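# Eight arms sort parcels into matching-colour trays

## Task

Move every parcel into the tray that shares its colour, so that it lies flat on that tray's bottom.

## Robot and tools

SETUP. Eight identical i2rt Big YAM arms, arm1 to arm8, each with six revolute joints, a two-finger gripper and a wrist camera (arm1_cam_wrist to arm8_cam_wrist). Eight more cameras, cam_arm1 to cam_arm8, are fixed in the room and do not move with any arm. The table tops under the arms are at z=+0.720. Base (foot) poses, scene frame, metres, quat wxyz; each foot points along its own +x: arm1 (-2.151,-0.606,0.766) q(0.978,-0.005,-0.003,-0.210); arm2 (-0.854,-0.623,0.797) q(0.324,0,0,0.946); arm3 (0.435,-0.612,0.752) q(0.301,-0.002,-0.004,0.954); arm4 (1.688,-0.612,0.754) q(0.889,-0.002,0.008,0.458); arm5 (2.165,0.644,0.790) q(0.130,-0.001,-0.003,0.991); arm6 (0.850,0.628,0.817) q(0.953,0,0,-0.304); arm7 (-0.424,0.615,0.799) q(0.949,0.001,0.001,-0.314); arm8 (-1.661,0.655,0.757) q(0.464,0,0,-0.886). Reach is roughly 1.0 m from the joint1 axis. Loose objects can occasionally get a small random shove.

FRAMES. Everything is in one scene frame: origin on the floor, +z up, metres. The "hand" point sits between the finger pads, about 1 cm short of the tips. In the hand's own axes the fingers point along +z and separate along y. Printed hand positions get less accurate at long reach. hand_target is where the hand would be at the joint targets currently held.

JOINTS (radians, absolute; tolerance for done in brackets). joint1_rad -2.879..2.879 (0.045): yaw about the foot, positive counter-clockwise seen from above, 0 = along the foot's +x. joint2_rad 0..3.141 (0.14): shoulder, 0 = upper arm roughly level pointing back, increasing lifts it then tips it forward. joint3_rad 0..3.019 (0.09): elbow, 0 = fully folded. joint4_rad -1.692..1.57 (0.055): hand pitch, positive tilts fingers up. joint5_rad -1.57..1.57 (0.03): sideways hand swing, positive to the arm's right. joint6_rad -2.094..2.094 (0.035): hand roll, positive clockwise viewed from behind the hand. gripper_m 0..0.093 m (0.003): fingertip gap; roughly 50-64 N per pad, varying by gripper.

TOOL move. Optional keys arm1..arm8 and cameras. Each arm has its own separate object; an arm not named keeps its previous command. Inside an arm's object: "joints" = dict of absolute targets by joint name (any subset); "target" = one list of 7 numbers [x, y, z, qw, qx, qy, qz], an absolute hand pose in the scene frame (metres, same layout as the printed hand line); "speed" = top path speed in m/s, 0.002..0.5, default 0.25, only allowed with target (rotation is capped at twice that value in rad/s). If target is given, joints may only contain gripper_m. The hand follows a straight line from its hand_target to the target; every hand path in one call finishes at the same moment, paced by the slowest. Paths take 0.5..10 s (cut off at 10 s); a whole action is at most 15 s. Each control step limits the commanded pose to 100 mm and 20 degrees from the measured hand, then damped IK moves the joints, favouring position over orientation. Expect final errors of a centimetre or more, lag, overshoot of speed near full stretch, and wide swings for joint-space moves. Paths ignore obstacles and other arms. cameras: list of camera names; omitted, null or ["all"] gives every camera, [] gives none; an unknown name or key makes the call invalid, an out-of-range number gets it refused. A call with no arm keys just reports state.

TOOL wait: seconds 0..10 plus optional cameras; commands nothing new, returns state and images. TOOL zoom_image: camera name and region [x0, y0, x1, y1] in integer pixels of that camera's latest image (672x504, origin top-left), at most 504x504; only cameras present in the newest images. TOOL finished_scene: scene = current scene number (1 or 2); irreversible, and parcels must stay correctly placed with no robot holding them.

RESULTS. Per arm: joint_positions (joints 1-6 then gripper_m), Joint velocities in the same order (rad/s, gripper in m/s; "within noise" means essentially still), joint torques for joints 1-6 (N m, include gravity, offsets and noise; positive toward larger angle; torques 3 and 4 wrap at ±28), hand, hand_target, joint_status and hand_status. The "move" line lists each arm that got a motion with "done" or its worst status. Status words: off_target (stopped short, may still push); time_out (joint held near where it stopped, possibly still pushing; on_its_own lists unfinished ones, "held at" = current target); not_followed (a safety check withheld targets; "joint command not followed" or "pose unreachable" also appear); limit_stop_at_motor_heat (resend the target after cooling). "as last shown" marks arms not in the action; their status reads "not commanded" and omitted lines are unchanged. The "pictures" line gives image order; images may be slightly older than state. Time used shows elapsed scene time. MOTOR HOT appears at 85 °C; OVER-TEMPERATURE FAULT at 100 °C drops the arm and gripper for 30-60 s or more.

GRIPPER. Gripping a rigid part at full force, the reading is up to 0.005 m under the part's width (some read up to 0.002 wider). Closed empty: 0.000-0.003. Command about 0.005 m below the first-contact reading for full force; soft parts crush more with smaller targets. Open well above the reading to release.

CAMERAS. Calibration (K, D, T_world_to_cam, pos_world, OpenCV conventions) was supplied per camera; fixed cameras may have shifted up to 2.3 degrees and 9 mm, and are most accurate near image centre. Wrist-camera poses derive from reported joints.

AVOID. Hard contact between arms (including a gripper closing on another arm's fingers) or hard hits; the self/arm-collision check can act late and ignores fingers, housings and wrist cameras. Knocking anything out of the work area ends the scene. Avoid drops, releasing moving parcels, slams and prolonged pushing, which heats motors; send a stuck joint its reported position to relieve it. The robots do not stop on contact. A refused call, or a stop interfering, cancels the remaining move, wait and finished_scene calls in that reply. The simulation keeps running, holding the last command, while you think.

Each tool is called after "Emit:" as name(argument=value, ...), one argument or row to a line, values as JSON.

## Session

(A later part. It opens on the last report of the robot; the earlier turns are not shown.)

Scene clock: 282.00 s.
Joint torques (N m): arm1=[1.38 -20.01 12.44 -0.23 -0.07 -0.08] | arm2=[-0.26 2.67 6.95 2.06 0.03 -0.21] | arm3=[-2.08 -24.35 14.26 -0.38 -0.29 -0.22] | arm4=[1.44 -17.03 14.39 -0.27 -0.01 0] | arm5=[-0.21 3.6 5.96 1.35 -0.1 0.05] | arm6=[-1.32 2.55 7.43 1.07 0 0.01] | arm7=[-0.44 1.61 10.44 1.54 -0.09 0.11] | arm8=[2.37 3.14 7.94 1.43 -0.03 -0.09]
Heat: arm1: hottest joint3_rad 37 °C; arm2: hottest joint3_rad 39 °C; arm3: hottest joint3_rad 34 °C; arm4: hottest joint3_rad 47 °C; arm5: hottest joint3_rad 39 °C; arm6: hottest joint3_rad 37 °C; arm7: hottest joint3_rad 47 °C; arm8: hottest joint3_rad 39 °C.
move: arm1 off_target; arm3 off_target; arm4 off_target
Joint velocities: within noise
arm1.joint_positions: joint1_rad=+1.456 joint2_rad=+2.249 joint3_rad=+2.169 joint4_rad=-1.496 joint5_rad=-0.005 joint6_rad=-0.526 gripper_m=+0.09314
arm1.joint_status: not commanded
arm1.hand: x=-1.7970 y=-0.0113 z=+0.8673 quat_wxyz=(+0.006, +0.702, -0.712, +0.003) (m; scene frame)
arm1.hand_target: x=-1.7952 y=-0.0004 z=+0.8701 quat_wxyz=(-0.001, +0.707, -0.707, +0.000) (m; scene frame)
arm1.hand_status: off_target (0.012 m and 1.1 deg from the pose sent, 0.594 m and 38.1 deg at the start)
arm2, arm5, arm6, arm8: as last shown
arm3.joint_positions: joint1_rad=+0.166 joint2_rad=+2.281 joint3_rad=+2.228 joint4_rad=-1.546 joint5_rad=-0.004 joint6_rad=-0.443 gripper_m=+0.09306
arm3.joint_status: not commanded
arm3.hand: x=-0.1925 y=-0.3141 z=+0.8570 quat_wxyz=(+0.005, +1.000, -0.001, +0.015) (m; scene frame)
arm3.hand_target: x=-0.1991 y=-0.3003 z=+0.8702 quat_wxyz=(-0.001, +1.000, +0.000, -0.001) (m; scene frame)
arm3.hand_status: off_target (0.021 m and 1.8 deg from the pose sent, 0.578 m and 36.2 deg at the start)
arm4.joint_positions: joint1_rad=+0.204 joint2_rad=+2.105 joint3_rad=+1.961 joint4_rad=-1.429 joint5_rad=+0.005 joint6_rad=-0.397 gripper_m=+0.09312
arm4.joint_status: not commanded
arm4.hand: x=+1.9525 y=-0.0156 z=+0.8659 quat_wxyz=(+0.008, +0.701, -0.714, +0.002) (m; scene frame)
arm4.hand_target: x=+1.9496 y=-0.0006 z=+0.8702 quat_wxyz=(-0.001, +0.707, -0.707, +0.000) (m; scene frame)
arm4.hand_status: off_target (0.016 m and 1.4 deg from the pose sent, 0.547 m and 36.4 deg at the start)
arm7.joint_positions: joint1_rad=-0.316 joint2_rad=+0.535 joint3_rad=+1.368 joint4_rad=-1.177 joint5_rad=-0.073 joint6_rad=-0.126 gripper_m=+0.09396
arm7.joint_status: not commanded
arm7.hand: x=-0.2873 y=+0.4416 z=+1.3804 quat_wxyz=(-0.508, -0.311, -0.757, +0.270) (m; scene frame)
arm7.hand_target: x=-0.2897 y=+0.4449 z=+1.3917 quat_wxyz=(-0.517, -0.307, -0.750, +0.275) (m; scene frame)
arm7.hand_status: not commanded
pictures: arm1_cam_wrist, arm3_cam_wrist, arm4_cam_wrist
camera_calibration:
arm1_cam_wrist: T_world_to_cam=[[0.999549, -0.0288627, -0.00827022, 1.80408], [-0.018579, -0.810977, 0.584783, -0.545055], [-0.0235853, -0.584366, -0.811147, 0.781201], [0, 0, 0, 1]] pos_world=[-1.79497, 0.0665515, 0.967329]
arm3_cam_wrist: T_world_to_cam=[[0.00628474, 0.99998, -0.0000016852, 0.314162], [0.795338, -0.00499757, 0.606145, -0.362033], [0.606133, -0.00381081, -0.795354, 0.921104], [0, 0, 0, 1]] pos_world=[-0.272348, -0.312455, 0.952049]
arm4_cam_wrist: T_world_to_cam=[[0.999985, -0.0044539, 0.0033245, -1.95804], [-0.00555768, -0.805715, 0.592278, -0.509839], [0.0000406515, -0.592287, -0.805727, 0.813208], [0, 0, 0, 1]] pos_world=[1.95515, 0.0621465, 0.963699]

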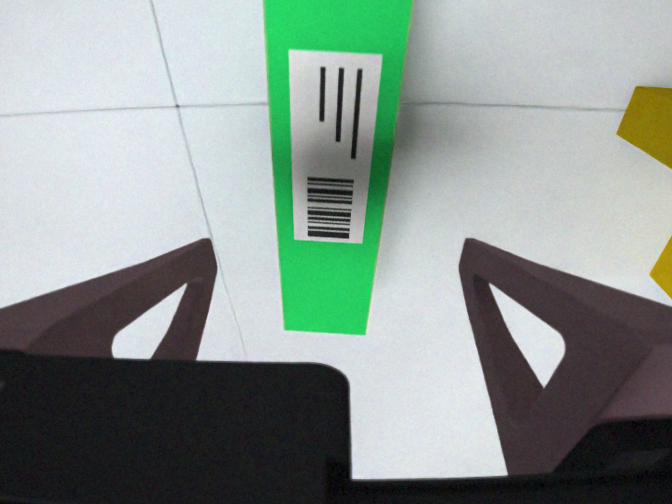

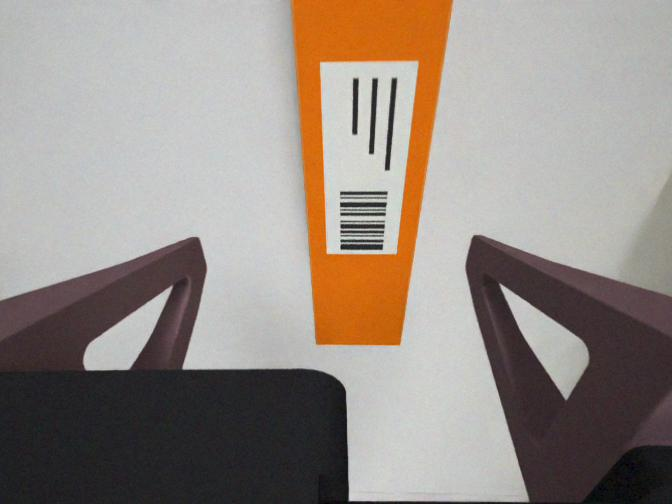

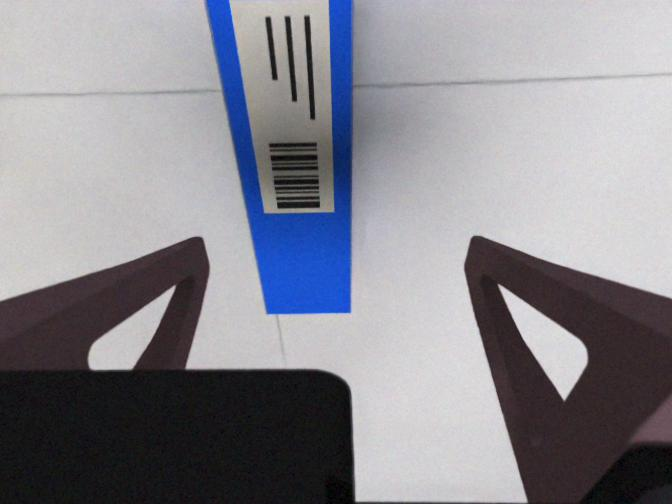

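Emit:
move(
  arm1={"target":[-1.795,-0.003,0.752,0,-0.7071,0.7071,0],"speed":0.25},
  arm4={"target":[1.928,-0.008,0.752,0,-0.7071,0.7071,0],"speed":0.25},
  arm3={"target":[-0.187,-0.292,0.752,0,1,0,0],"speed":0.25},
  cameras=[],
)

Emit:
move(
  arm1={"joints":{"gripper_m":0.045}},
  arm4={"joints":{"gripper_m":0.045}},
  arm3={"joints":{"gripper_m":0.045}},
  cameras=[],
)

Emit:
move(
  arm1={"target":[-1.795,-0.003,0.93,0,-0.7071,0.7071,0],"speed":0.3},
  arm4={"target":[1.928,-0.008,0.93,0,-0.7071,0.7071,0],"speed":0.3},
  arm3={"target":[-0.187,-0.292,0.93,0,1,0,0],"speed":0.3},
  cameras=["arm1_cam_wrist","arm4_cam_wrist","arm3_cam_wrist"],
)

Emit:
move(
  arm1={"joints":{"joint2_rad":0.8,"joint3_rad":1.5,"joint4_rad":-1.6,"joint5_rad":0}},
  arm4={"joints":{"joint2_rad":0.8,"joint3_rad":1.5,"joint4_rad":-1.6,"joint5_rad":0}},
  arm3={"joints":{"joint2_rad":0.8,"joint3_rad":1.5,"joint4_rad":-1.6,"joint5_rad":0}},
  cameras=[],
)

Emit:
move(
  arm1={"joints":{"joint1_rad":-1.543,"joint6_rad":-0.035}},
  arm4={"joints":{"joint1_rad":-1.885,"joint6_rad":0.03}},
  arm3={"joints":{"joint1_rad":2.14,"joint6_rad":-0.169}},
  arm7={"joints":{"joint1_rad":-1.054,"joint2_rad":0.8,"joint3_rad":1.5,"joint4_rad":-1.6,"joint5_rad":0,"joint6_rad":-0.122,"gripper_m":0.093}},
  cameras=[],
)

Emit:
move(
  arm1={"target":[-2.412,-1.24,0.86,0,0.8221,0.5693,0],"speed":0.4},
  arm4={"target":[2.114,-1.192,0.86,0,0.4633,0.8862,0],"speed":0.4},
  arm3={"target":[0.407,-1.296,0.86,0,0.6607,0.7507,0],"speed":0.4},
  cameras=["cam_arm1","cam_arm3","cam_arm4","arm1_cam_wrist","arm4_cam_wrist","arm3_cam_wrist"],
)

Scene clock: 325.10 s.
Joint torques (N m): arm1=[1.67 -21.48 8.64 0.64 -0.07 -0.07] | arm2=[-0.26 2.67 6.94 2.06 0.03 -0.21] | arm3=[-1.79 -24.76 9.29 0.59 -0.31 -0.2] | arm4=[1.49 -17.32 9.72 0.75 -0.04 0.12] | arm5=[-0.32 3.72 6.09 1.47 -0.1 0.04] | arm6=[-1.26 2.61 7.42 1.07 -0.01 0.01] | arm7=[-0.32 1.55 10.44 1.59 -0.09 0.12] | arm8=[2.37 3.19 7.91 1.39 -0.03 -0.09]
Heat: arm1: hottest joint3_rad 42 °C; arm2: hottest joint3_rad 38 °C; arm3: hottest joint2_rad 36 °C; arm4: hottest joint3_rad 48 °C; arm5: hottest joint3_rad 38 °C; arm6: hottest joint3_rad 37 °C; arm7: hottest joint3_rad 47 °C; arm8: hottest joint3_rad 35 °C.
move: arm1 done; arm3 off_target; arm4 off_target
Joint velocities: within noise
arm1.joint_positions: joint1_rad=+1.456 joint2_rad=+2.334 joint3_rad=+2.027 joint4_rad=-1.264 joint5_rad=-0.005 joint6_rad=-0.527 gripper_m=+0.09314
arm1.joint_status: not commanded
arm1.hand: x=-1.7941 y=-0.0081 z=+0.7567 quat_wxyz=(+0.003, +0.703, -0.711, +0.002) (m; scene frame)
arm1.hand_target: x=-1.7950 y=-0.0031 z=+0.7520 quat_wxyz=(+0.000, +0.707, -0.707, +0.000) (m; scene frame)
arm1.hand_status: done (0.007 m and 0.8 deg from the pose sent, 0.116 m and 1.1 deg at the start)
arm2, arm5, arm6, arm7, arm8: as last shown
arm3.joint_positions: joint1_rad=+0.147 joint2_rad=+2.337 joint3_rad=+2.037 joint4_rad=-1.293 joint5_rad=-0.004 joint6_rad=-0.460 gripper_m=+0.09306
arm3.joint_status: not commanded
arm3.hand: x=-0.1844 y=-0.3024 z=+0.7473 quat_wxyz=(+0.004, +1.000, -0.002, +0.012) (m; scene frame)
arm3.hand_target: x=-0.1867 y=-0.2920 z=+0.7522 quat_wxyz=(+0.000, +1.000, +0.000, +0.000) (m; scene frame)
arm3.hand_status: off_target (0.012 m and 1.5 deg from the pose sent, 0.107 m and 1.8 deg at the start)
arm4.joint_positions: joint1_rad=+0.231 joint2_rad=+2.160 joint3_rad=+1.776 joint4_rad=-1.169 joint5_rad=+0.006 joint6_rad=-0.385 gripper_m=+0.09312
arm4.joint_status: not commanded
arm4.hand: x=+1.9337 y=-0.0125 z=+0.7634 quat_wxyz=(-0.002, +0.706, -0.708, -0.002) (m; scene frame)
arm4.hand_target: x=+1.9279 y=-0.0083 z=+0.7521 quat_wxyz=(+0.000, +0.707, -0.707, +0.000) (m; scene frame)
arm4.hand_status: off_target (0.013 m and 0.3 deg from the pose sent, 0.117 m and 1.4 deg at the start)
pictures: none
No camera images: "cameras" was empty.

Scene clock: 325.70 s.
Joint torques (N m): arm1=[1.55 -21.25 8.66 0.62 -0.01 -0.07] | arm2=[-0.26 2.67 6.95 2.07 0.03 -0.21] | arm3=[-1.79 -25.64 9.46 0.57 -0.28 -0.21] | arm4=[1.14 -17.32 9.72 0.75 -0.05 0.11] | arm5=[-0.73 3.6 6.11 1.4 -0.12 0.07] | arm6=[-1.32 2.61 7.45 1.06 0 0] | arm7=[-0.26 1.49 10.43 1.63 -0.08 0.12] | arm8=[2.43 3.19 7.97 1.4 -0.04 -0.09]
Heat: arm1: hottest joint3_rad 42 °C; arm2: hottest joint3_rad 38 °C; arm3: hottest joint2_rad 36 °C; arm4: hottest joint3_rad 48 °C; arm5: hottest joint3_rad 38 °C; arm6: hottest joint3_rad 37 °C; arm7: hottest joint3_rad 47 °C; arm8: hottest joint3_rad 35 °C.
move: arm1 off_target; arm3 off_target; arm4 off_target
Joint velocities: within noise
arm1.joint_positions: joint1_rad=+1.456 joint2_rad=+2.334 joint3_rad=+2.027 joint4_rad=-1.264 joint5_rad=-0.006 joint6_rad=-0.528 gripper_m=+0.05949
arm1.joint_status: gripper_m off_target (ended at +0.05951, target +0.04500)
arm1.hand: x=-1.7942 y=-0.0079 z=+0.7567 quat_wxyz=(+0.003, +0.703, -0.711, +0.002) (m; scene frame)
arm1.hand_target: x=-1.7950 y=-0.0032 z=+0.7520 quat_wxyz=(+0.000, +0.707, -0.707, +0.000) (m; scene frame)
arm1.hand_status: not commanded
arm2, arm5, arm6, arm7, arm8: as last shown
arm3.joint_positions: joint1_rad=+0.147 joint2_rad=+2.337 joint3_rad=+2.037 joint4_rad=-1.293 joint5_rad=-0.004 joint6_rad=-0.460 gripper_m=+0.05863
arm3.joint_status: gripper_m off_target (ended at +0.05866, target +0.04500)
arm3.hand: x=-0.1846 y=-0.3024 z=+0.7473 quat_wxyz=(+0.004, +1.000, -0.002, +0.012) (m; scene frame)
arm3.hand_target: x=-0.1868 y=-0.2920 z=+0.7522 quat_wxyz=(+0.000, +1.000, +0.000, +0.000) (m; scene frame)
arm3.hand_status: not commanded
arm4.joint_positions: joint1_rad=+0.231 joint2_rad=+2.160 joint3_rad=+1.776 joint4_rad=-1.169 joint5_rad=+0.006 joint6_rad=-0.384 gripper_m=+0.05942
arm4.joint_status: gripper_m off_target (ended at +0.05945, target +0.04500)
arm4.hand: x=+1.9337 y=-0.0125 z=+0.7634 quat_wxyz=(-0.002, +0.706, -0.708, -0.001) (m; scene frame)
arm4.hand_target: x=+1.9279 y=-0.0083 z=+0.7521 quat_wxyz=(+0.000, +0.707, -0.707, +0.000) (m; scene frame)
arm4.hand_status: not commanded
pictures: none
No camera images: "cameras" was empty.

Scene clock: 327.47 s.
Joint torques (N m): arm1=[1.14 -20.72 12.78 -0.27 -0.02 -0.07] | arm2=[-0.26 2.67 6.94 2.07 0.03 -0.21] | arm3=[-2.02 -24.7 14.46 -0.43 -0.27 -0.24] | arm4=[1.32 -16.26 14.57 -0.24 -0.06 0.11] | arm5=[-0.32 3.43 6.02 1.32 -0.12 0.03] | arm6=[-1.32 2.55 7.42 1.06 0 0] | arm7=[-0.32 1.55 10.44 1.65 -0.09 0.12] | arm8=[2.26 3.31 7.97 1.42 -0.04 -0.08]
Heat: arm1: hottest joint3_rad 42 °C; arm2: hottest joint3_rad 38 °C; arm3: hottest joint2_rad 36 °C; arm4: hottest joint3_rad 49 °C; arm5: hottest joint3_rad 38 °C; arm6: hottest joint3_rad 37 °C; arm7: hottest joint3_rad 47 °C; arm8: hottest joint3_rad 35 °C.
move: arm1 off_target; arm3 off_target; arm4 off_target
Joint velocities: within noise
arm1.joint_positions: joint1_rad=+1.456 joint2_rad=+2.249 joint3_rad=+2.309 joint4_rad=-1.647 joint5_rad=-0.006 joint6_rad=-0.530 gripper_m=+0.05949
arm1.joint_status: not commanded
arm1.hand: x=-1.7985 y=-0.0126 z=+0.9209 quat_wxyz=(+0.011, +0.704, -0.710, +0.004) (m; scene frame)
arm1.hand_target: x=-1.7953 y=-0.0036 z=+0.9300 quat_wxyz=(-0.001, +0.707, -0.707, +0.000) (m; scene frame)
arm1.hand_status: off_target (0.014 m and 1.5 deg from the pose sent, 0.173 m and 0.8 deg at the start)
arm2, arm5, arm6, arm7, arm8: as last shown
arm3.joint_positions: joint1_rad=+0.147 joint2_rad=+2.260 joint3_rad=+2.328 joint4_rad=-1.672 joint5_rad=-0.004 joint6_rad=-0.461 gripper_m=+0.05863
arm3.joint_status: not commanded
arm3.hand: x=-0.1810 y=-0.3055 z=+0.9095 quat_wxyz=(+0.006, +1.000, -0.001, +0.017) (m; scene frame)
arm3.hand_target: x=-0.1857 y=-0.2926 z=+0.9299 quat_wxyz=(-0.002, +1.000, +0.000, -0.004) (m; scene frame)
arm3.hand_status: off_target (0.025 m and 2.1 deg from the pose sent, 0.183 m and 1.4 deg at the start; pose on its path clipped on 13 of 53 steps; a joint's target at an end of its range on 20 of 53 steps)
arm4.joint_positions: joint1_rad=+0.231 joint2_rad=+2.038 joint3_rad=+2.008 joint4_rad=-1.543 joint5_rad=+0.006 joint6_rad=-0.382 gripper_m=+0.05942
arm4.joint_status: not commanded
arm4.hand: x=+1.9307 y=-0.0230 z=+0.9261 quat_wxyz=(+0.007, +0.705, -0.709, +0.002) (m; scene frame)
arm4.hand_target: x=+1.9276 y=-0.0087 z=+0.9299 quat_wxyz=(-0.001, +0.707, -0.707, +0.000) (m; scene frame)
arm4.hand_status: off_target (0.016 m and 0.9 deg from the pose sent, 0.167 m and 0.3 deg at the start; pose on its path clipped on 4 of 53 steps)
pictures: arm1_cam_wrist, arm3_cam_wrist, arm4_cam_wrist
camera_calibration:
arm1_cam_wrist: T_world_to_cam=[[0.999563, -0.0256041, -0.0147453, 1.812], [-0.0119069, -0.805801, 0.592066, -0.572175], [-0.0270411, -0.591632, -0.805754, 0.812575], [0, 0, 0, 1]] pos_world=[-1.79605, 0.0660813, 1.02022]
arm3_cam_wrist: T_world_to_cam=[[0.00710941, 0.99997, -0.00300438, 0.308421], [0.792961, -0.00380715, 0.60926, -0.405844], [0.609231, -0.00671384, -0.792965, 0.953452], [0, 0, 0, 1]] pos_world=[-0.261246, -0.303555, 1.00425]
arm4_cam_wrist: T_world_to_cam=[[0.999944, 0.00931629, 0.00494527, -1.93751], [0.00458144, -0.805959, 0.591953, -0.570824], [0.00950049, -0.591898, -0.805957, 0.839273], [0, 0, 0, 1]] pos_world=[1.93204, 0.0547534, 1.0239]

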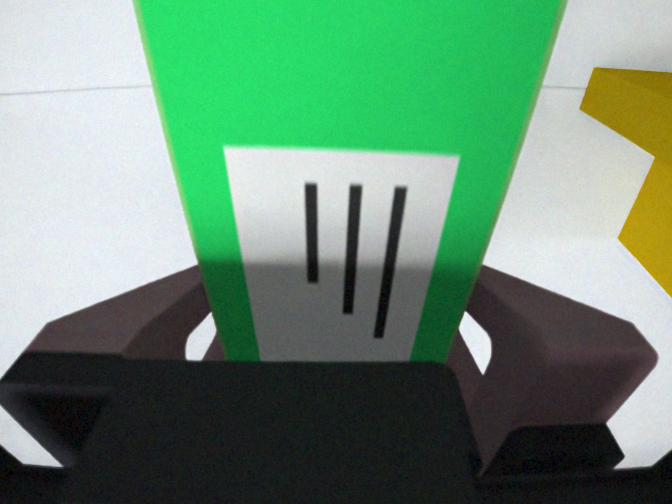

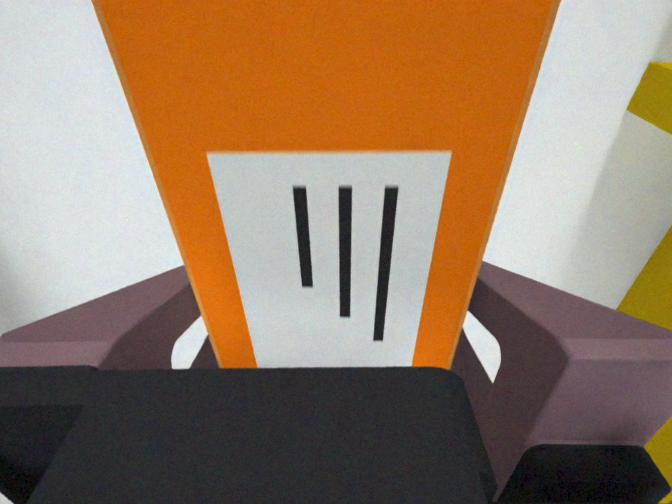

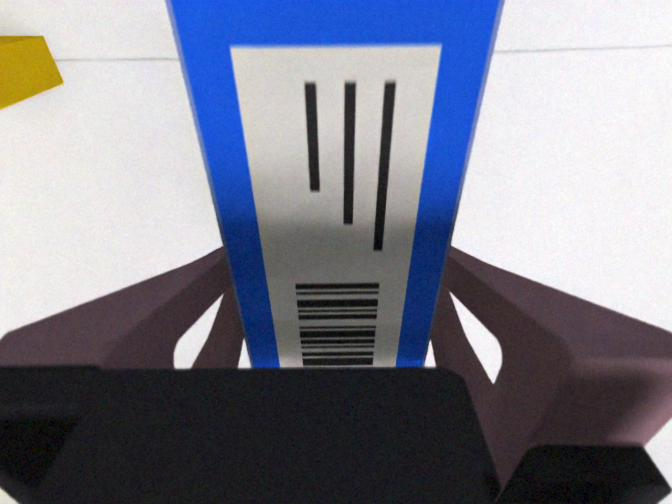

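Scene clock: 329.57 s.
Joint torques (N m): arm1=[1.32 -0.03 7.23 1.62 0.14 -0.03] | arm2=[-0.26 2.67 6.95 2.06 0.03 -0.21] | arm3=[-1.79 -2.14 8.57 1.29 0 -0.19] | arm4=[1.2 0.09 8.84 1.06 -0.19 0.12] | arm5=[-0.21 3.84 5.94 1.29 -0.1 0.1] | arm6=[-1.38 2.61 7.41 1.06 -0.01 0] | arm7=[-0.21 1.55 10.45 1.54 -0.1 0.13] | arm8=[2.43 3.31 7.95 1.42 -0.04 -0.07]
Heat: arm1: hottest joint3_rad 41 °C; arm2: hottest joint3_rad 37 °C; arm3: hottest joint2_rad 36 °C; arm4: hottest joint3_rad 48 °C; arm5: hottest joint3_rad 38 °C; arm6: hottest joint3_rad 37 °C; arm7: hottest joint3_rad 47 °C; arm8: hottest joint3_rad 35 °C.
move: arm1 done; arm3 done; arm4 done
Joint velocities: within noise
arm1.joint_positions: joint1_rad=+1.456 joint2_rad=+0.800 joint3_rad=+1.507 joint4_rad=-1.607 joint5_rad=-0.003 joint6_rad=-0.530 gripper_m=+0.05950
arm1.joint_status: all done
arm1.hand: x=-2.0249 y=-0.3865 z=+1.2691 quat_wxyz=(-0.316, +0.667, -0.670, -0.079) (m; scene frame)
arm1.hand_target: x=-2.0239 y=-0.3849 z=+1.2670 quat_wxyz=(-0.317, +0.670, -0.668, -0.076) (m; scene frame)
arm1.hand_status: not commanded
arm2, arm5, arm6, arm7, arm8: as last shown
arm3.joint_positions: joint1_rad=+0.147 joint2_rad=+0.800 joint3_rad=+1.496 joint4_rad=-1.607 joint5_rad=-0.004 joint6_rad=-0.462 gripper_m=+0.05863
arm3.joint_status: all done
arm3.hand: x=+0.2084 y=-0.5030 z=+1.2509 quat_wxyz=(-0.146, +0.946, +0.001, -0.288) (m; scene frame)
arm3.hand_target: x=+0.2093 y=-0.4986 z=+1.2541 quat_wxyz=(-0.154, +0.945, +0.001, -0.290) (m; scene frame)
arm3.hand_status: not commanded
arm4.joint_positions: joint1_rad=+0.231 joint2_rad=+0.797 joint3_rad=+1.504 joint4_rad=-1.591 joint5_rad=+0.002 joint6_rad=-0.382 gripper_m=+0.05943
arm4.joint_status: all done
arm4.hand: x=+1.7896 y=-0.3735 z=+1.2567 quat_wxyz=(-0.303, +0.665, -0.670, -0.131) (m; scene frame)
arm4.hand_target: x=+1.7860 y=-0.3725 z=+1.2532 quat_wxyz=(-0.295, +0.668, -0.670, -0.132) (m; scene frame)
arm4.hand_status: not commanded
pictures: none
No camera images: "cameras" was empty.

Scene clock: 332.03 s.
Joint torques (N m): arm1=[0.44 -0.26 7.25 1.73 0.14 0.07] | arm2=[-0.26 2.67 6.95 2.06 0.03 -0.21] | arm3=[0.38 -2.14 8.59 1.32 -0.07 0.13] | arm4=[-1.38 0.26 8.76 1.09 -0.09 0.11] | arm5=[-0.5 3.37 6.11 1.33 -0.08 0.06] | arm6=[-1.26 2.55 7.41 1.06 0 0] | arm7=[-1.2 -1.49 12.72 0.61 0.01 0.15] | arm8=[2.37 3.02 7.94 1.4 -0.04 -0.08]
Heat: arm1: hottest joint3_rad 41 °C; arm2: hottest joint3_rad 37 °C; arm3: hottest joint3_rad 36 °C; arm4: hottest joint3_rad 48 °C; arm5: hottest joint3_rad 38 °C; arm6: hottest joint3_rad 36 °C; arm7: hottest joint3_rad 47 °C; arm8: hottest joint3_rad 35 °C.
move: arm1 done; arm3 done; arm4 done; arm7 done
Joint velocities: within noise
arm1.joint_positions: joint1_rad=-1.531 joint2_rad=+0.807 joint3_rad=+1.507 joint4_rad=-1.607 joint5_rad=-0.002 joint6_rad=-0.042 gripper_m=+0.05950
arm1.joint_status: all done
arm1.hand: x=-2.2476 y=-0.8349 z=+1.2714 quat_wxyz=(-0.182, -0.772, -0.544, +0.275) (m; scene frame)
arm1.hand_target: x=-2.2505 y=-0.8329 z=+1.2709 quat_wxyz=(-0.182, -0.776, -0.535, +0.279) (m; scene frame)
arm1.hand_status: not commanded
arm2, arm5, arm6, arm8: as last shown
arm3.joint_positions: joint1_rad=+2.126 joint2_rad=+0.800 joint3_rad=+1.496 joint4_rad=-1.607 joint5_rad=-0.002 joint6_rad=-0.185 gripper_m=+0.05864
arm3.joint_status: all done
arm3.hand: x=+0.4186 y=-0.8648 z=+1.2500 quat_wxyz=(+0.201, +0.625, +0.711, -0.250) (m; scene frame)
arm3.hand_target: x=+0.4218 y=-0.8661 z=+1.2531 quat_wxyz=(+0.207, +0.625, +0.709, -0.252) (m; scene frame)
arm3.hand_status: not commanded
arm4.joint_positions: joint1_rad=-1.871 joint2_rad=+0.798 joint3_rad=+1.504 joint4_rad=-1.591 joint5_rad=+0.000 joint6_rad=+0.022 gripper_m=+0.05949
arm4.joint_status: all done
arm4.hand: x=+1.8465 y=-0.8076 z=+1.2601 quat_wxyz=(-0.300, -0.425, -0.841, +0.152) (m; scene frame)
arm4.hand_target: x=+1.8432 y=-0.8091 z=+1.2567 quat_wxyz=(-0.293, -0.435, -0.838, +0.150) (m; scene frame)
arm4.hand_status: not commanded
arm7.joint_positions: joint1_rad=-1.045 joint2_rad=+0.800 joint3_rad=+1.461 joint4_rad=-1.589 joint5_rad=-0.002 joint6_rad=-0.126 gripper_m=+0.09310
arm7.joint_status: all done
arm7.hand: x=-0.4526 y=+0.3596 z=+1.2857 quat_wxyz=(-0.195, -0.667, -0.676, +0.247) (m; scene frame)
arm7.hand_target: x=-0.4548 y=+0.3638 z=+1.3015 quat_wxyz=(-0.202, -0.668, -0.668, +0.259) (m; scene frame)
arm7.hand_status: not commanded
pictures: none
No camera images: "cameras" was empty.

Scene clock: 335.13 s.
Joint torques (N m): arm1=[0.85 -19.9 12.3 -0.16 0.16 0.07] | arm2=[-0.26 2.67 6.95 2.07 0.03 -0.21] | arm3=[0.79 -24.53 14.24 -0.34 -0.01 0.13] | arm4=[-1.79 -18.84 15.01 -0.29 -0.14 0.03] | arm5=[-0.21 3.6 6.06 1.24 -0.11 0.05] | arm6=[-1.26 2.43 7.42 1.06 0 0] | arm7=[-1.03 -1.61 12.67 0.61 0.01 0.17] | arm8=[2.32 3.14 7.88 1.42 -0.03 -0.08]
Heat: arm1: hottest joint3_rad 41 °C; arm2: hottest joint3_rad 37 °C; arm3: hottest joint3_rad 36 °C; arm4: hottest joint3_rad 49 °C; arm5: hottest joint3_rad 38 °C; arm6: hottest joint3_rad 36 °C; arm7: hottest joint3_rad 46 °C; arm8: hottest joint3_rad 35 °C.
move: arm1 off_target; arm3 off_target; arm4 off_target
Joint velocities: within noise
arm1.joint_positions: joint1_rad=-1.531 joint2_rad=+2.220 joint3_rad=+2.047 joint4_rad=-1.429 joint5_rad=+0.004 joint6_rad=-0.036 gripper_m=+0.05950
arm1.joint_status: not commanded
arm1.hand: x=-2.4047 y=-1.2294 z=+0.8512 quat_wxyz=(+0.005, -0.819, -0.574, -0.010) (m; scene frame)
arm1.hand_target: x=-2.4118 y=-1.2393 z=+0.8601 quat_wxyz=(+0.000, -0.822, -0.569, +0.000) (m; scene frame)
arm1.hand_status: off_target (0.016 m and 1.5 deg from the pose sent, 0.600 m and 38.5 deg at the start)
arm2, arm5, arm6, arm7, arm8: as last shown
arm3.joint_positions: joint1_rad=+2.128 joint2_rad=+2.206 joint3_rad=+2.048 joint4_rad=-1.455 joint5_rad=+0.001 joint6_rad=-0.182 gripper_m=+0.05865
arm3.joint_status: not commanded
arm3.hand: x=+0.3985 y=-1.2793 z=+0.8366 quat_wxyz=(-0.013, +0.660, +0.751, +0.020) (m; scene frame)
arm3.hand_target: x=+0.4072 y=-1.2946 z=+0.8601 quat_wxyz=(+0.001, +0.661, +0.751, +0.000) (m; scene frame)
arm3.hand_status: off_target (0.030 m and 2.8 deg from the pose sent, 0.581 m and 37.4 deg at the start)
arm4.joint_positions: joint1_rad=-1.881 joint2_rad=+2.325 joint3_rad=+2.299 joint4_rad=-1.562 joint5_rad=-0.013 joint6_rad=+0.022 gripper_m=+0.05949
arm4.joint_status: not commanded
arm4.hand: x=+2.1145 y=-1.1767 z=+0.8582 quat_wxyz=(+0.008, -0.458, -0.889, -0.002) (m; scene frame)
arm4.hand_target: x=+2.1134 y=-1.1914 z=+0.8601 quat_wxyz=(-0.001, -0.463, -0.886, +0.001) (m; scene frame)
arm4.hand_status: off_target (0.015 m and 1.2 deg from the pose sent, 0.616 m and 39.3 deg at the start)
pictures: arm1_cam_wrist, arm3_cam_wrist, arm4_cam_wrist, cam_arm1, cam_arm3, cam_arm4
camera_calibration:
arm1_cam_wrist: T_world_to_cam=[[-0.934504, 0.355856, -0.00833063, -1.80158], [0.281932, 0.754257, 0.592968, 1.10521], [0.217294, 0.551782, -0.805183, 2.01282], [0, 0, 0, 1]] pos_world=[-2.43255, -1.30315, 0.950324]
arm3_cam_wrist: T_world_to_cam=[[-0.992338, -0.123522, -0.00292374, 0.238818], [-0.0987511, 0.778671, 0.619612, 0.522969], [-0.074259, 0.615153, -0.784903, 1.59724], [0, 0, 0, 1]] pos_world=[0.407241, -1.36027, 0.930337]
arm4_cam_wrist: T_world_to_cam=[[-0.805727, -0.592116, 0.0142687, 0.992135], [-0.469432, 0.653103, 0.594215, 1.25587], [-0.361163, 0.472076, -0.80418, 2.13424], [0, 0, 0, 1]] pos_world=[2.15974, -1.24028, 0.955904]

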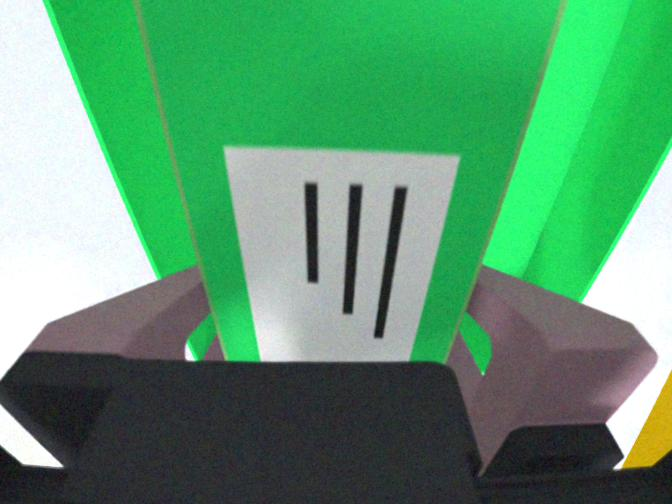

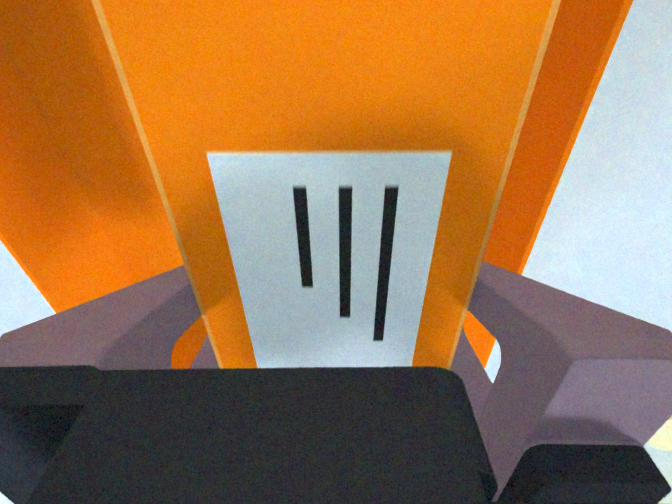

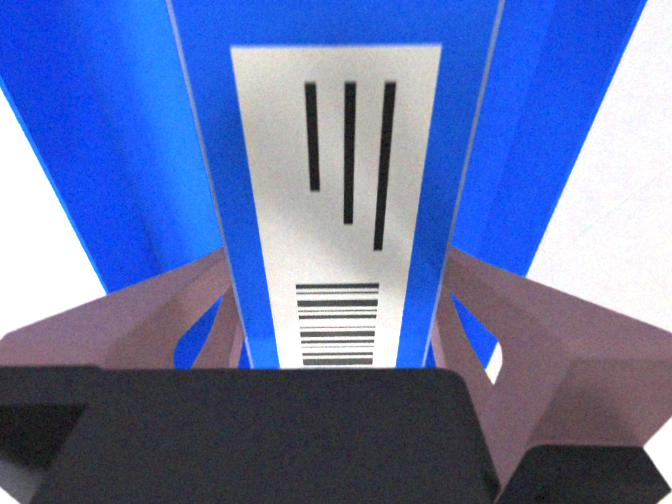

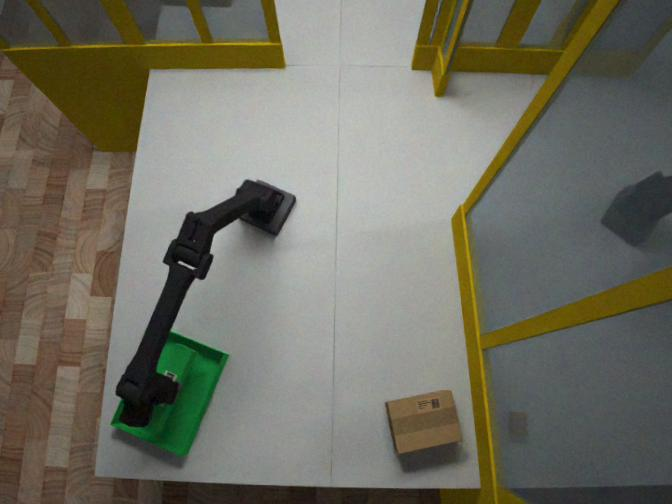

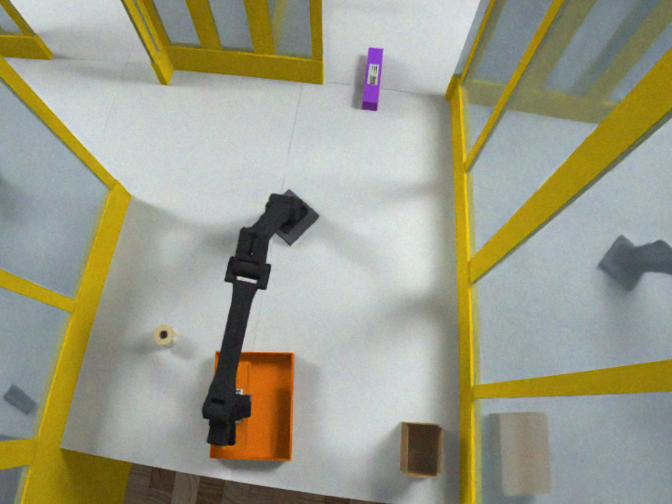

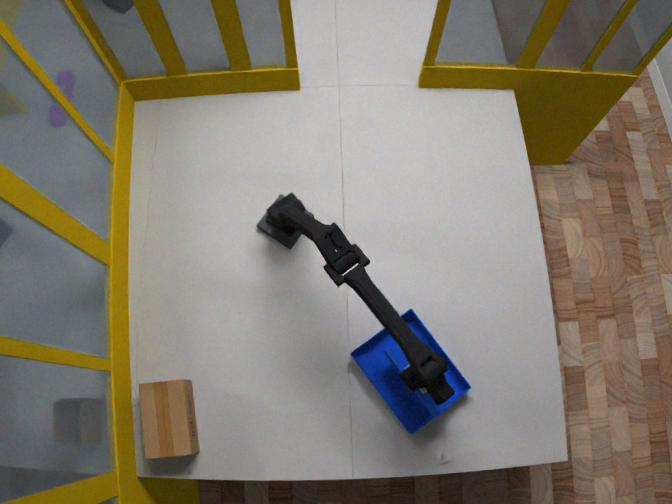

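Emit:
move(
  arm1={"target":[-2.428,-1.229,0.84,0,0.8221,0.5693,0],"speed":0.2},
  arm4={"target":[2.124,-1.178,0.84,0,0.4633,0.8862,0],"speed":0.2},
  arm3={"target":[0.432,-1.285,0.845,0,0.6607,0.7507,0],"speed":0.2},
  cameras=[],
)

Emit:
move(
  arm1={"target":[-2.428,-1.229,0.785,0,0.8221,0.5693,0],"speed":0.2},
  arm4={"target":[2.124,-1.178,0.785,0,0.4633,0.8862,0],"speed":0.2},
  arm3={"target":[0.432,-1.285,0.79,0,0.6607,0.7507,0],"speed":0.2},
  cameras=["cam_arm1","cam_arm3","cam_arm4","arm1_cam_wrist","arm4_cam_wrist","arm3_cam_wrist"],
)

Scene clock: 352.73 s.
Joint torques (N m): arm1=[1.03 -20.54 8.38 0.73 0.17 -0.06] | arm2=[-0.32 2.67 6.95 2.06 0.03 -0.21] | arm3=[0.15 -26.58 9.17 0.55 0.01 0.1] | arm4=[0.32 -20.01 9.77 0.77 -0.15 0.1] | arm5=[-0.15 3.55 6.08 1.29 -0.11 0.05] | arm6=[-1.26 2.49 7.43 1.07 0 0] | arm7=[-1.2 -1.44 12.71 0.64 0.02 0.16] | arm8=[2.49 3.19 7.95 1.37 -0.03 -0.08]
Heat: arm1: hottest joint3_rad 44 °C; arm2: hottest joint3_rad 37 °C; arm3: hottest joint2_rad 37 °C; arm4: hottest joint3_rad 54 °C; arm5: hottest joint3_rad 38 °C; arm6: hottest joint3_rad 36 °C; arm7: hottest joint3_rad 46 °C; arm8: hottest joint3_rad 34 °C.
move: arm1 off_target; arm3 off_target; arm4 off_target
Joint velocities: within noise
arm1.joint_positions: joint1_rad=-1.554 joint2_rad=+2.220 joint3_rad=+2.047 joint4_rad=-1.401 joint5_rad=+0.004 joint6_rad=-0.048 gripper_m=+0.05950
arm1.joint_status: not commanded
arm1.hand: x=-2.4220 y=-1.2295 z=+0.8510 quat_wxyz=(-0.002, -0.822, -0.569, +0.001) (m; scene frame)
arm1.hand_target: x=-2.4279 y=-1.2288 z=+0.8401 quat_wxyz=(+0.000, -0.822, -0.569, +0.000) (m; scene frame)
arm1.hand_status: off_target (0.013 m and 0.3 deg from the pose sent, 0.026 m and 1.5 deg at the start)
arm2.joint_positions: joint1_rad=-2.015 joint2_rad=+0.596 joint3_rad=+1.402 joint4_rad=-1.507 joint5_rad=+0.001 joint6_rad=+0.472 gripper_m=+0.09292
arm2.joint_status: not commanded
arm2.hand: x=-0.6758 y=-0.5346 z=+1.3137 quat_wxyz=(-0.376, -0.003, -0.907, -0.190) (m; scene frame)
arm2.hand_target: x=-0.6729 y=-0.5346 z=+1.3133 quat_wxyz=(-0.378, -0.001, -0.907, -0.187) (m; scene frame)
arm2.hand_status: not commanded
arm3.joint_positions: joint1_rad=+2.171 joint2_rad=+2.206 joint3_rad=+2.019 joint4_rad=-1.422 joint5_rad=+0.001 joint6_rad=-0.146 gripper_m=+0.05865
arm3.joint_status: not commanded
arm3.hand: x=+0.4276 y=-1.2791 z=+0.8258 quat_wxyz=(-0.013, +0.657, +0.753, +0.018) (m; scene frame)
arm3.hand_target: x=+0.4319 y=-1.2847 z=+0.8449 quat_wxyz=(+0.000, +0.661, +0.751, +0.000) (m; scene frame)
arm3.hand_status: off_target (0.021 m and 2.6 deg from the pose sent, 0.035 m and 2.8 deg at the start)
arm4.joint_positions: joint1_rad=-1.881 joint2_rad=+2.325 joint3_rad=+2.283 joint4_rad=-1.522 joint5_rad=-0.013 joint6_rad=+0.035 gripper_m=+0.05949
arm4.joint_status: not commanded
arm4.hand: x=+2.1179 y=-1.1813 z=+0.8521 quat_wxyz=(-0.003, -0.463, -0.886, +0.003) (m; scene frame)
arm4.hand_target: x=+2.1238 y=-1.1779 z=+0.8403 quat_wxyz=(+0.000, -0.463, -0.886, +0.000) (m; scene frame)
arm4.hand_status: off_target (0.014 m and 0.5 deg from the pose sent, 0.020 m and 1.2 deg at the start)
arm5.joint_positions: joint1_rad=+1.503 joint2_rad=+0.595 joint3_rad=+1.396 joint4_rad=-1.494 joint5_rad=+0.000 joint6_rad=-0.330 gripper_m=+0.09289
arm5.joint_status: not commanded
arm5.hand: x=+2.0974 y=+0.4506 z=+1.3051 quat_wxyz=(+0.186, +0.641, +0.641, -0.378) (m; scene frame)
arm5.hand_target: x=+2.0986 y=+0.4496 z=+1.3048 quat_wxyz=(+0.188, +0.643, +0.642, -0.374) (m; scene frame)
arm5.hand_status: not commanded
arm6.joint_positions: joint1_rad=-1.237 joint2_rad=+0.603 joint3_rad=+1.398 joint4_rad=-1.492 joint5_rad=+0.000 joint6_rad=-0.301 gripper_m=+0.09290
arm6.joint_status: not commanded
arm6.hand: x=+0.7927 y=+0.4322 z=+1.3329 quat_wxyz=(-0.200, -0.635, -0.646, +0.373) (m; scene frame)
arm6.hand_target: x=+0.7917 y=+0.4352 z=+1.3332 quat_wxyz=(-0.199, -0.641, -0.641, +0.372) (m; scene frame)
arm6.hand_status: not commanded
arm7: as last shown
arm8.joint_positions: joint1_rad=+0.391 joint2_rad=+0.600 joint3_rad=+1.404 joint4_rad=-1.507 joint5_rad=-0.002 joint6_rad=-0.202 gripper_m=+0.09292
arm8.joint_status: not commanded
arm8.hand: x=-1.7039 y=+0.4601 z=+1.2742 quat_wxyz=(-0.230, -0.645, -0.638, +0.352) (m; scene frame)
arm8.hand_target: x=-1.7032 y=+0.4583 z=+1.2735 quat_wxyz=(-0.230, -0.641, -0.641, +0.354) (m; scene frame)
arm8.hand_status: not commanded
pictures: none
No camera images: "cameras" was empty.

Scene clock: 353.83 s.
Joint torques (N m): arm1=[0.62 -20.37 8.1 0.73 0.15 -0.06] | arm2=[-0.26 2.67 6.95 2.06 0.03 -0.21] | arm3=[0.15 -23.53 9.03 0.58 0.02 0.13] | arm4=[0.44 -18.96 9.92 0.8 -0.14 0.12] | arm5=[0.09 4.01 6.06 1.26 -0.14 0.04] | arm6=[-1.32 2.55 7.43 1.06 0 0] | arm7=[-0.91 -1.55 12.66 0.65 0.01 0.16] | arm8=[2.2 3.19 7.94 1.42 -0.04 -0.07]
Heat: arm1: hottest joint3_rad 44 °C; arm2: hottest joint3_rad 37 °C; arm3: hottest joint2_rad 37 °C; arm4: hottest joint3_rad 54 °C; arm5: hottest joint3_rad 38 °C; arm6: hottest joint3_rad 36 °C; arm7: hottest joint3_rad 46 °C; arm8: hottest joint3_rad 34 °C.
move: arm1 off_target; arm3 done; arm4 off_target
Joint velocities: within noise
arm1.joint_positions: joint1_rad=-1.554 joint2_rad=+2.263 joint3_rad=+1.974 joint4_rad=-1.285 joint5_rad=+0.004 joint6_rad=-0.048 gripper_m=+0.05950
arm1.joint_status: not commanded
arm1.hand: x=-2.4220 y=-1.2307 z=+0.7955 quat_wxyz=(-0.002, -0.822, -0.570, +0.001) (m; scene frame)
arm1.hand_target: x=-2.4279 y=-1.2287 z=+0.7850 quat_wxyz=(+0.000, -0.822, -0.569, +0.000) (m; scene frame)
arm1.hand_status: off_target (0.012 m and 0.3 deg from the pose sent, 0.066 m and 0.3 deg at the start)
arm2, arm5, arm6, arm7, arm8: as last shown
arm3.joint_positions: joint1_rad=+2.171 joint2_rad=+2.208 joint3_rad=+1.938 joint4_rad=-1.304 joint5_rad=+0.002 joint6_rad=-0.146 gripper_m=+0.05865
arm3.joint_status: not commanded
arm3.hand: x=+0.4277 y=-1.2812 z=+0.7944 quat_wxyz=(-0.001, +0.657, +0.754, +0.005) (m; scene frame)
arm3.hand_target: x=+0.4319 y=-1.2849 z=+0.7900 quat_wxyz=(+0.000, +0.661, +0.751, +0.000) (m; scene frame)
arm3.hand_status: done (0.007 m and 0.7 deg from the pose sent, 0.037 m and 2.6 deg at the start)
arm4.joint_positions: joint1_rad=-1.881 joint2_rad=+2.336 joint3_rad=+2.180 joint4_rad=-1.398 joint5_rad=-0.013 joint6_rad=+0.036 gripper_m=+0.05949
arm4.joint_status: not commanded
arm4.hand: x=+2.1177 y=-1.1823 z=+0.8059 quat_wxyz=(-0.008, -0.464, -0.886, +0.005) (m; scene frame)
arm4.hand_target: x=+2.1235 y=-1.1776 z=+0.7851 quat_wxyz=(+0.000, -0.463, -0.886, +0.000) (m; scene frame)
arm4.hand_status: off_target (0.022 m and 1.1 deg from the pose sent, 0.067 m and 0.4 deg at the start)
pictures: arm1_cam_wrist, arm3_cam_wrist, arm4_cam_wrist, cam_arm1, cam_arm3, cam_arm4
camera_calibration:
arm1_cam_wrist: T_world_to_cam=[[-0.930814, 0.365422, -0.00717204, -1.79796], [0.296245, 0.765806, 0.570771, 1.21065], [0.214065, 0.529158, -0.821078, 1.94943], [0, 0, 0, 1]] pos_world=[-2.44952, -1.30166, 0.896737]
arm3_cam_wrist: T_world_to_cam=[[-0.991389, -0.13087, 0.00452351, 0.251678], [-0.10317, 0.801895, 0.58849, 0.609891], [-0.0806428, 0.582956, -0.808492, 1.54772], [0, 0, 0, 1]] pos_world=[0.437245, -1.35838, 0.891264]
arm4_cam_wrist: T_world_to_cam=[[-0.814009, -0.58069, 0.0137184, 1.02369], [-0.472441, 0.675636, 0.565965, 1.34794], [-0.337919, 0.454219, -0.824315, 2.04187], [0, 0, 0, 1]] pos_world=[2.1601, -1.24373, 0.906219]

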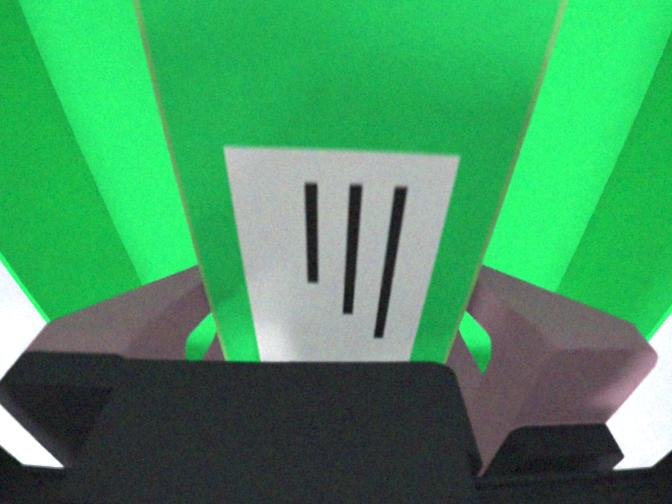

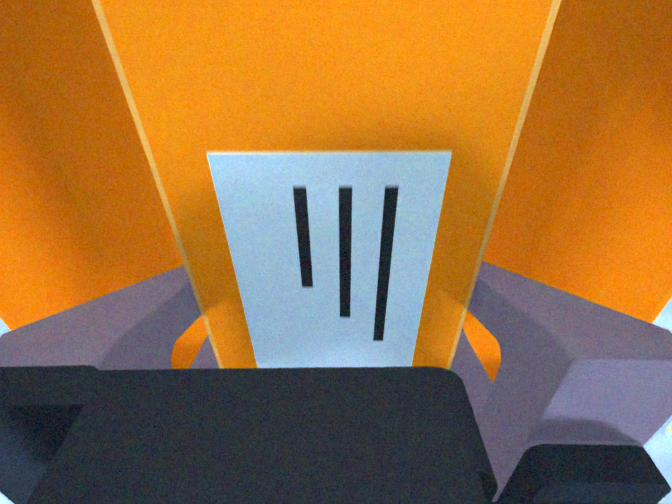

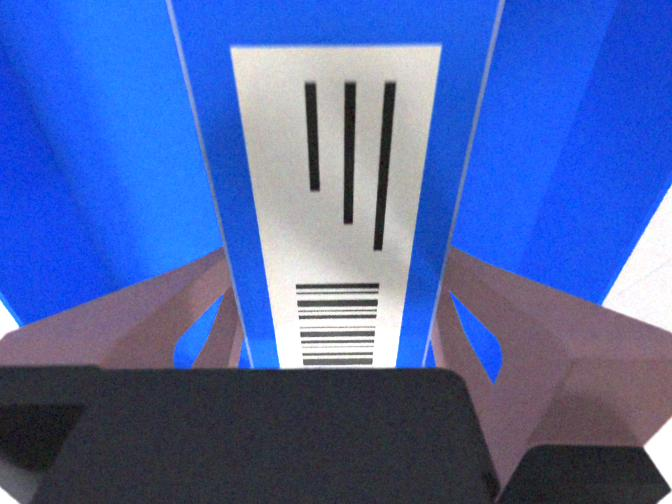

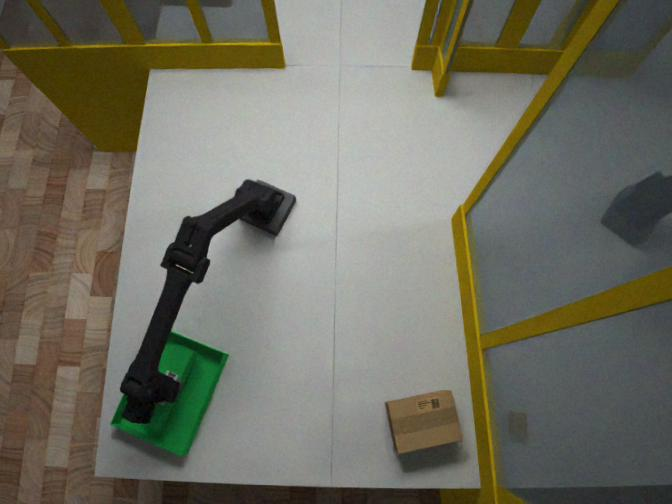

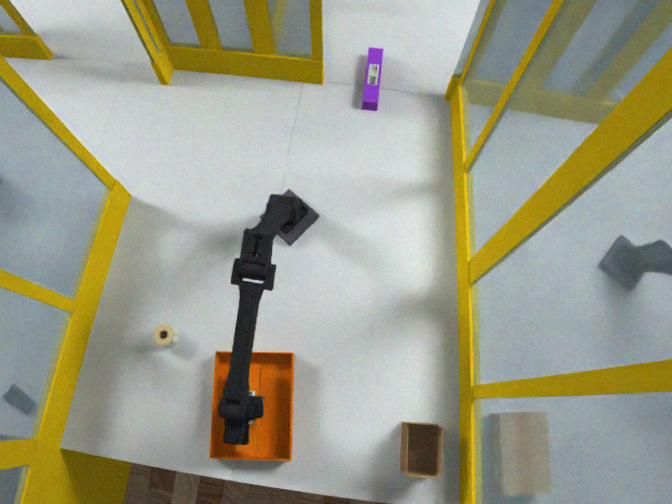

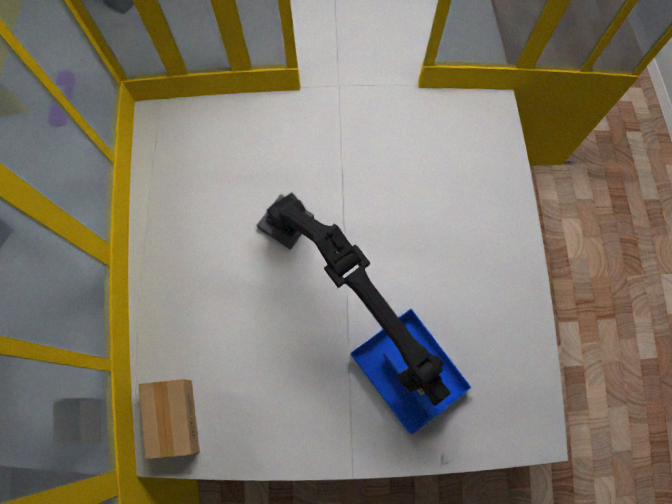

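Emit:
move(
  arm1={"target":[-2.428,-1.229,0.757,0,0.8221,0.5693,0],"speed":0.15},
  arm4={"target":[2.124,-1.178,0.757,0,0.4633,0.8862,0],"speed":0.15},
  arm3={"target":[0.432,-1.285,0.765,0,0.6607,0.7507,0],"speed":0.15},
  cameras=[],
)

Emit:
move(
  arm1={"target":[-2.428,-1.229,0.745,0,0.8221,0.5693,0],"speed":0.1},
  arm4={"target":[2.124,-1.178,0.742,0,0.4633,0.8862,0],"speed":0.1},
  arm3={"target":[0.432,-1.285,0.752,0,0.6607,0.7507,0],"speed":0.1},
  cameras=[],
)

Scene clock: 364.63 s.
Joint torques (N m): arm1=[0.97 -19.84 7.68 0.79 0.17 -0.06] | arm2=[-0.32 2.67 6.95 2.06 0.03 -0.21] | arm3=[0.15 -24.23 9.05 0.55 0.01 0.12] | arm4=[0.5 -19.08 9.92 0.79 -0.15 0.11] | arm5=[0.03 3.66 6.08 1.35 -0.09 0.06] | arm6=[-1.32 2.55 7.42 1.05 0 0] | arm7=[-0.97 -1.44 12.68 0.59 0.01 0.14] | arm8=[2.37 3.14 7.95 1.4 -0.04 -0.1]
Heat: arm1: hottest joint3_rad 43 °C; arm2: hottest joint3_rad 37 °C; arm3: hottest joint3_rad 37 °C; arm4: hottest joint3_rad 52 °C; arm5: hottest joint3_rad 37 °C; arm6: hottest joint3_rad 36 °C; arm7: hottest joint3_rad 46 °C; arm8: hottest joint3_rad 34 °C.
move: arm1 off_target; arm3 done; arm4 off_target
Joint velocities: within noise
arm1.joint_positions: joint1_rad=-1.554 joint2_rad=+2.284 joint3_rad=+1.950 joint4_rad=-1.231 joint5_rad=+0.004 joint6_rad=-0.049 gripper_m=+0.05950
arm1.joint_status: not commanded
arm1.hand: x=-2.4228 y=-1.2328 z=+0.7726 quat_wxyz=(-0.005, -0.822, -0.570, +0.005) (m; scene frame)
arm1.hand_target: x=-2.4278 y=-1.2287 z=+0.7572 quat_wxyz=(+0.000, -0.822, -0.569, +0.000) (m; scene frame)
arm1.hand_status: off_target (0.017 m and 0.8 deg from the pose sent, 0.039 m and 0.3 deg at the start)
arm2, arm5, arm6, arm7, arm8: as last shown
arm3.joint_positions: joint1_rad=+2.171 joint2_rad=+2.234 joint3_rad=+1.909 joint4_rad=-1.253 joint5_rad=+0.002 joint6_rad=-0.146 gripper_m=+0.05865
arm3.joint_status: not commanded
arm3.hand: x=+0.4279 y=-1.2803 z=+0.7668 quat_wxyz=(-0.003, +0.657, +0.754, +0.006) (m; scene frame)
arm3.hand_target: x=+0.4319 y=-1.2849 z=+0.7652 quat_wxyz=(+0.000, +0.661, +0.751, +0.000) (m; scene frame)
arm3.hand_status: done (0.006 m and 1.0 deg from the pose sent, 0.030 m and 0.7 deg at the start)
arm4.joint_positions: joint1_rad=-1.881 joint2_rad=+2.357 joint3_rad=+2.143 joint4_rad=-1.341 joint5_rad=-0.013 joint6_rad=+0.038 gripper_m=+0.05949
arm4.joint_status: not commanded
arm4.hand: x=+2.1177 y=-1.1829 z=+0.7777 quat_wxyz=(-0.007, -0.465, -0.885, +0.005) (m; scene frame)
arm4.hand_target: x=+2.1235 y=-1.1775 z=+0.7573 quat_wxyz=(+0.000, -0.463, -0.886, +0.000) (m; scene frame)
arm4.hand_status: off_target (0.022 m and 1.0 deg from the pose sent, 0.050 m and 1.1 deg at the start)
pictures: none
No camera images: "cameras" was empty.

Scene clock: 365.70 s.
Joint torques (N m): arm1=[0.79 -19.72 7.56 0.73 0.18 -0.09] | arm2=[-0.26 2.67 6.94 2.06 0.03 -0.21] | arm3=[0.21 -23.59 8.83 0.58 0.02 0.12] | arm4=[0.5 -18.55 9.62 1.01 -0.13 0.11] | arm5=[-0.03 3.78 6.11 1.29 -0.11 0.06] | arm6=[-1.32 2.61 7.45 1.06 0 0] | arm7=[-1.2 -1.61 12.68 0.59 0.01 0.16] | arm8=[2.2 3.25 7.97 1.46 -0.04 -0.06]
Heat: arm1: hottest joint3_rad 42 °C; arm2: hottest joint3_rad 37 °C; arm3: hottest joint2_rad 36 °C; arm4: hottest joint3_rad 52 °C; arm5: hottest joint3_rad 37 °C; arm6: hottest joint3_rad 36 °C; arm7: hottest joint3_rad 46 °C; arm8: hottest joint3_rad 34 °C.
move: arm1 off_target; arm3 done; arm4 off_target
Joint velocities: within noise
arm1.joint_positions: joint1_rad=-1.554 joint2_rad=+2.294 joint3_rad=+1.942 joint4_rad=-1.208 joint5_rad=+0.004 joint6_rad=-0.049 gripper_m=+0.05950
arm1.joint_status: not commanded
arm1.hand: x=-2.4233 y=-1.2341 z=+0.7632 quat_wxyz=(-0.006, -0.822, -0.570, +0.007) (m; scene frame)
arm1.hand_target: x=-2.4278 y=-1.2287 z=+0.7453 quat_wxyz=(+0.000, -0.822, -0.569, +0.000) (m; scene frame)
arm1.hand_status: off_target (0.020 m and 1.1 deg from the pose sent, 0.028 m and 0.8 deg at the start)
arm2, arm5, arm6, arm7, arm8: as last shown
arm3.joint_positions: joint1_rad=+2.171 joint2_rad=+2.243 joint3_rad=+1.898 joint4_rad=-1.227 joint5_rad=+0.002 joint6_rad=-0.146 gripper_m=+0.05865
arm3.joint_status: not commanded
arm3.hand: x=+0.4279 y=-1.2816 z=+0.7572 quat_wxyz=(-0.001, +0.657, +0.754, +0.004) (m; scene frame)
arm3.hand_target: x=+0.4319 y=-1.2849 z=+0.7520 quat_wxyz=(+0.000, +0.661, +0.751, +0.000) (m; scene frame)
arm3.hand_status: done (0.007 m and 0.7 deg from the pose sent, 0.016 m and 1.0 deg at the start)
arm4.joint_positions: joint1_rad=-1.881 joint2_rad=+2.363 joint3_rad=+2.130 joint4_rad=-1.316 joint5_rad=-0.013 joint6_rad=+0.039 gripper_m=+0.05949
arm4.joint_status: not commanded
arm4.hand: x=+2.1181 y=-1.1836 z=+0.7684 quat_wxyz=(-0.010, -0.465, -0.885, +0.006) (m; scene frame)
arm4.hand_target: x=+2.1233 y=-1.1774 z=+0.7424 quat_wxyz=(+0.000, -0.463, -0.886, +0.000) (m; scene frame)
arm4.hand_status: off_target (0.028 m and 1.3 deg from the pose sent, 0.037 m and 1.0 deg at the start)
pictures: none
No camera images: "cameras" was empty.


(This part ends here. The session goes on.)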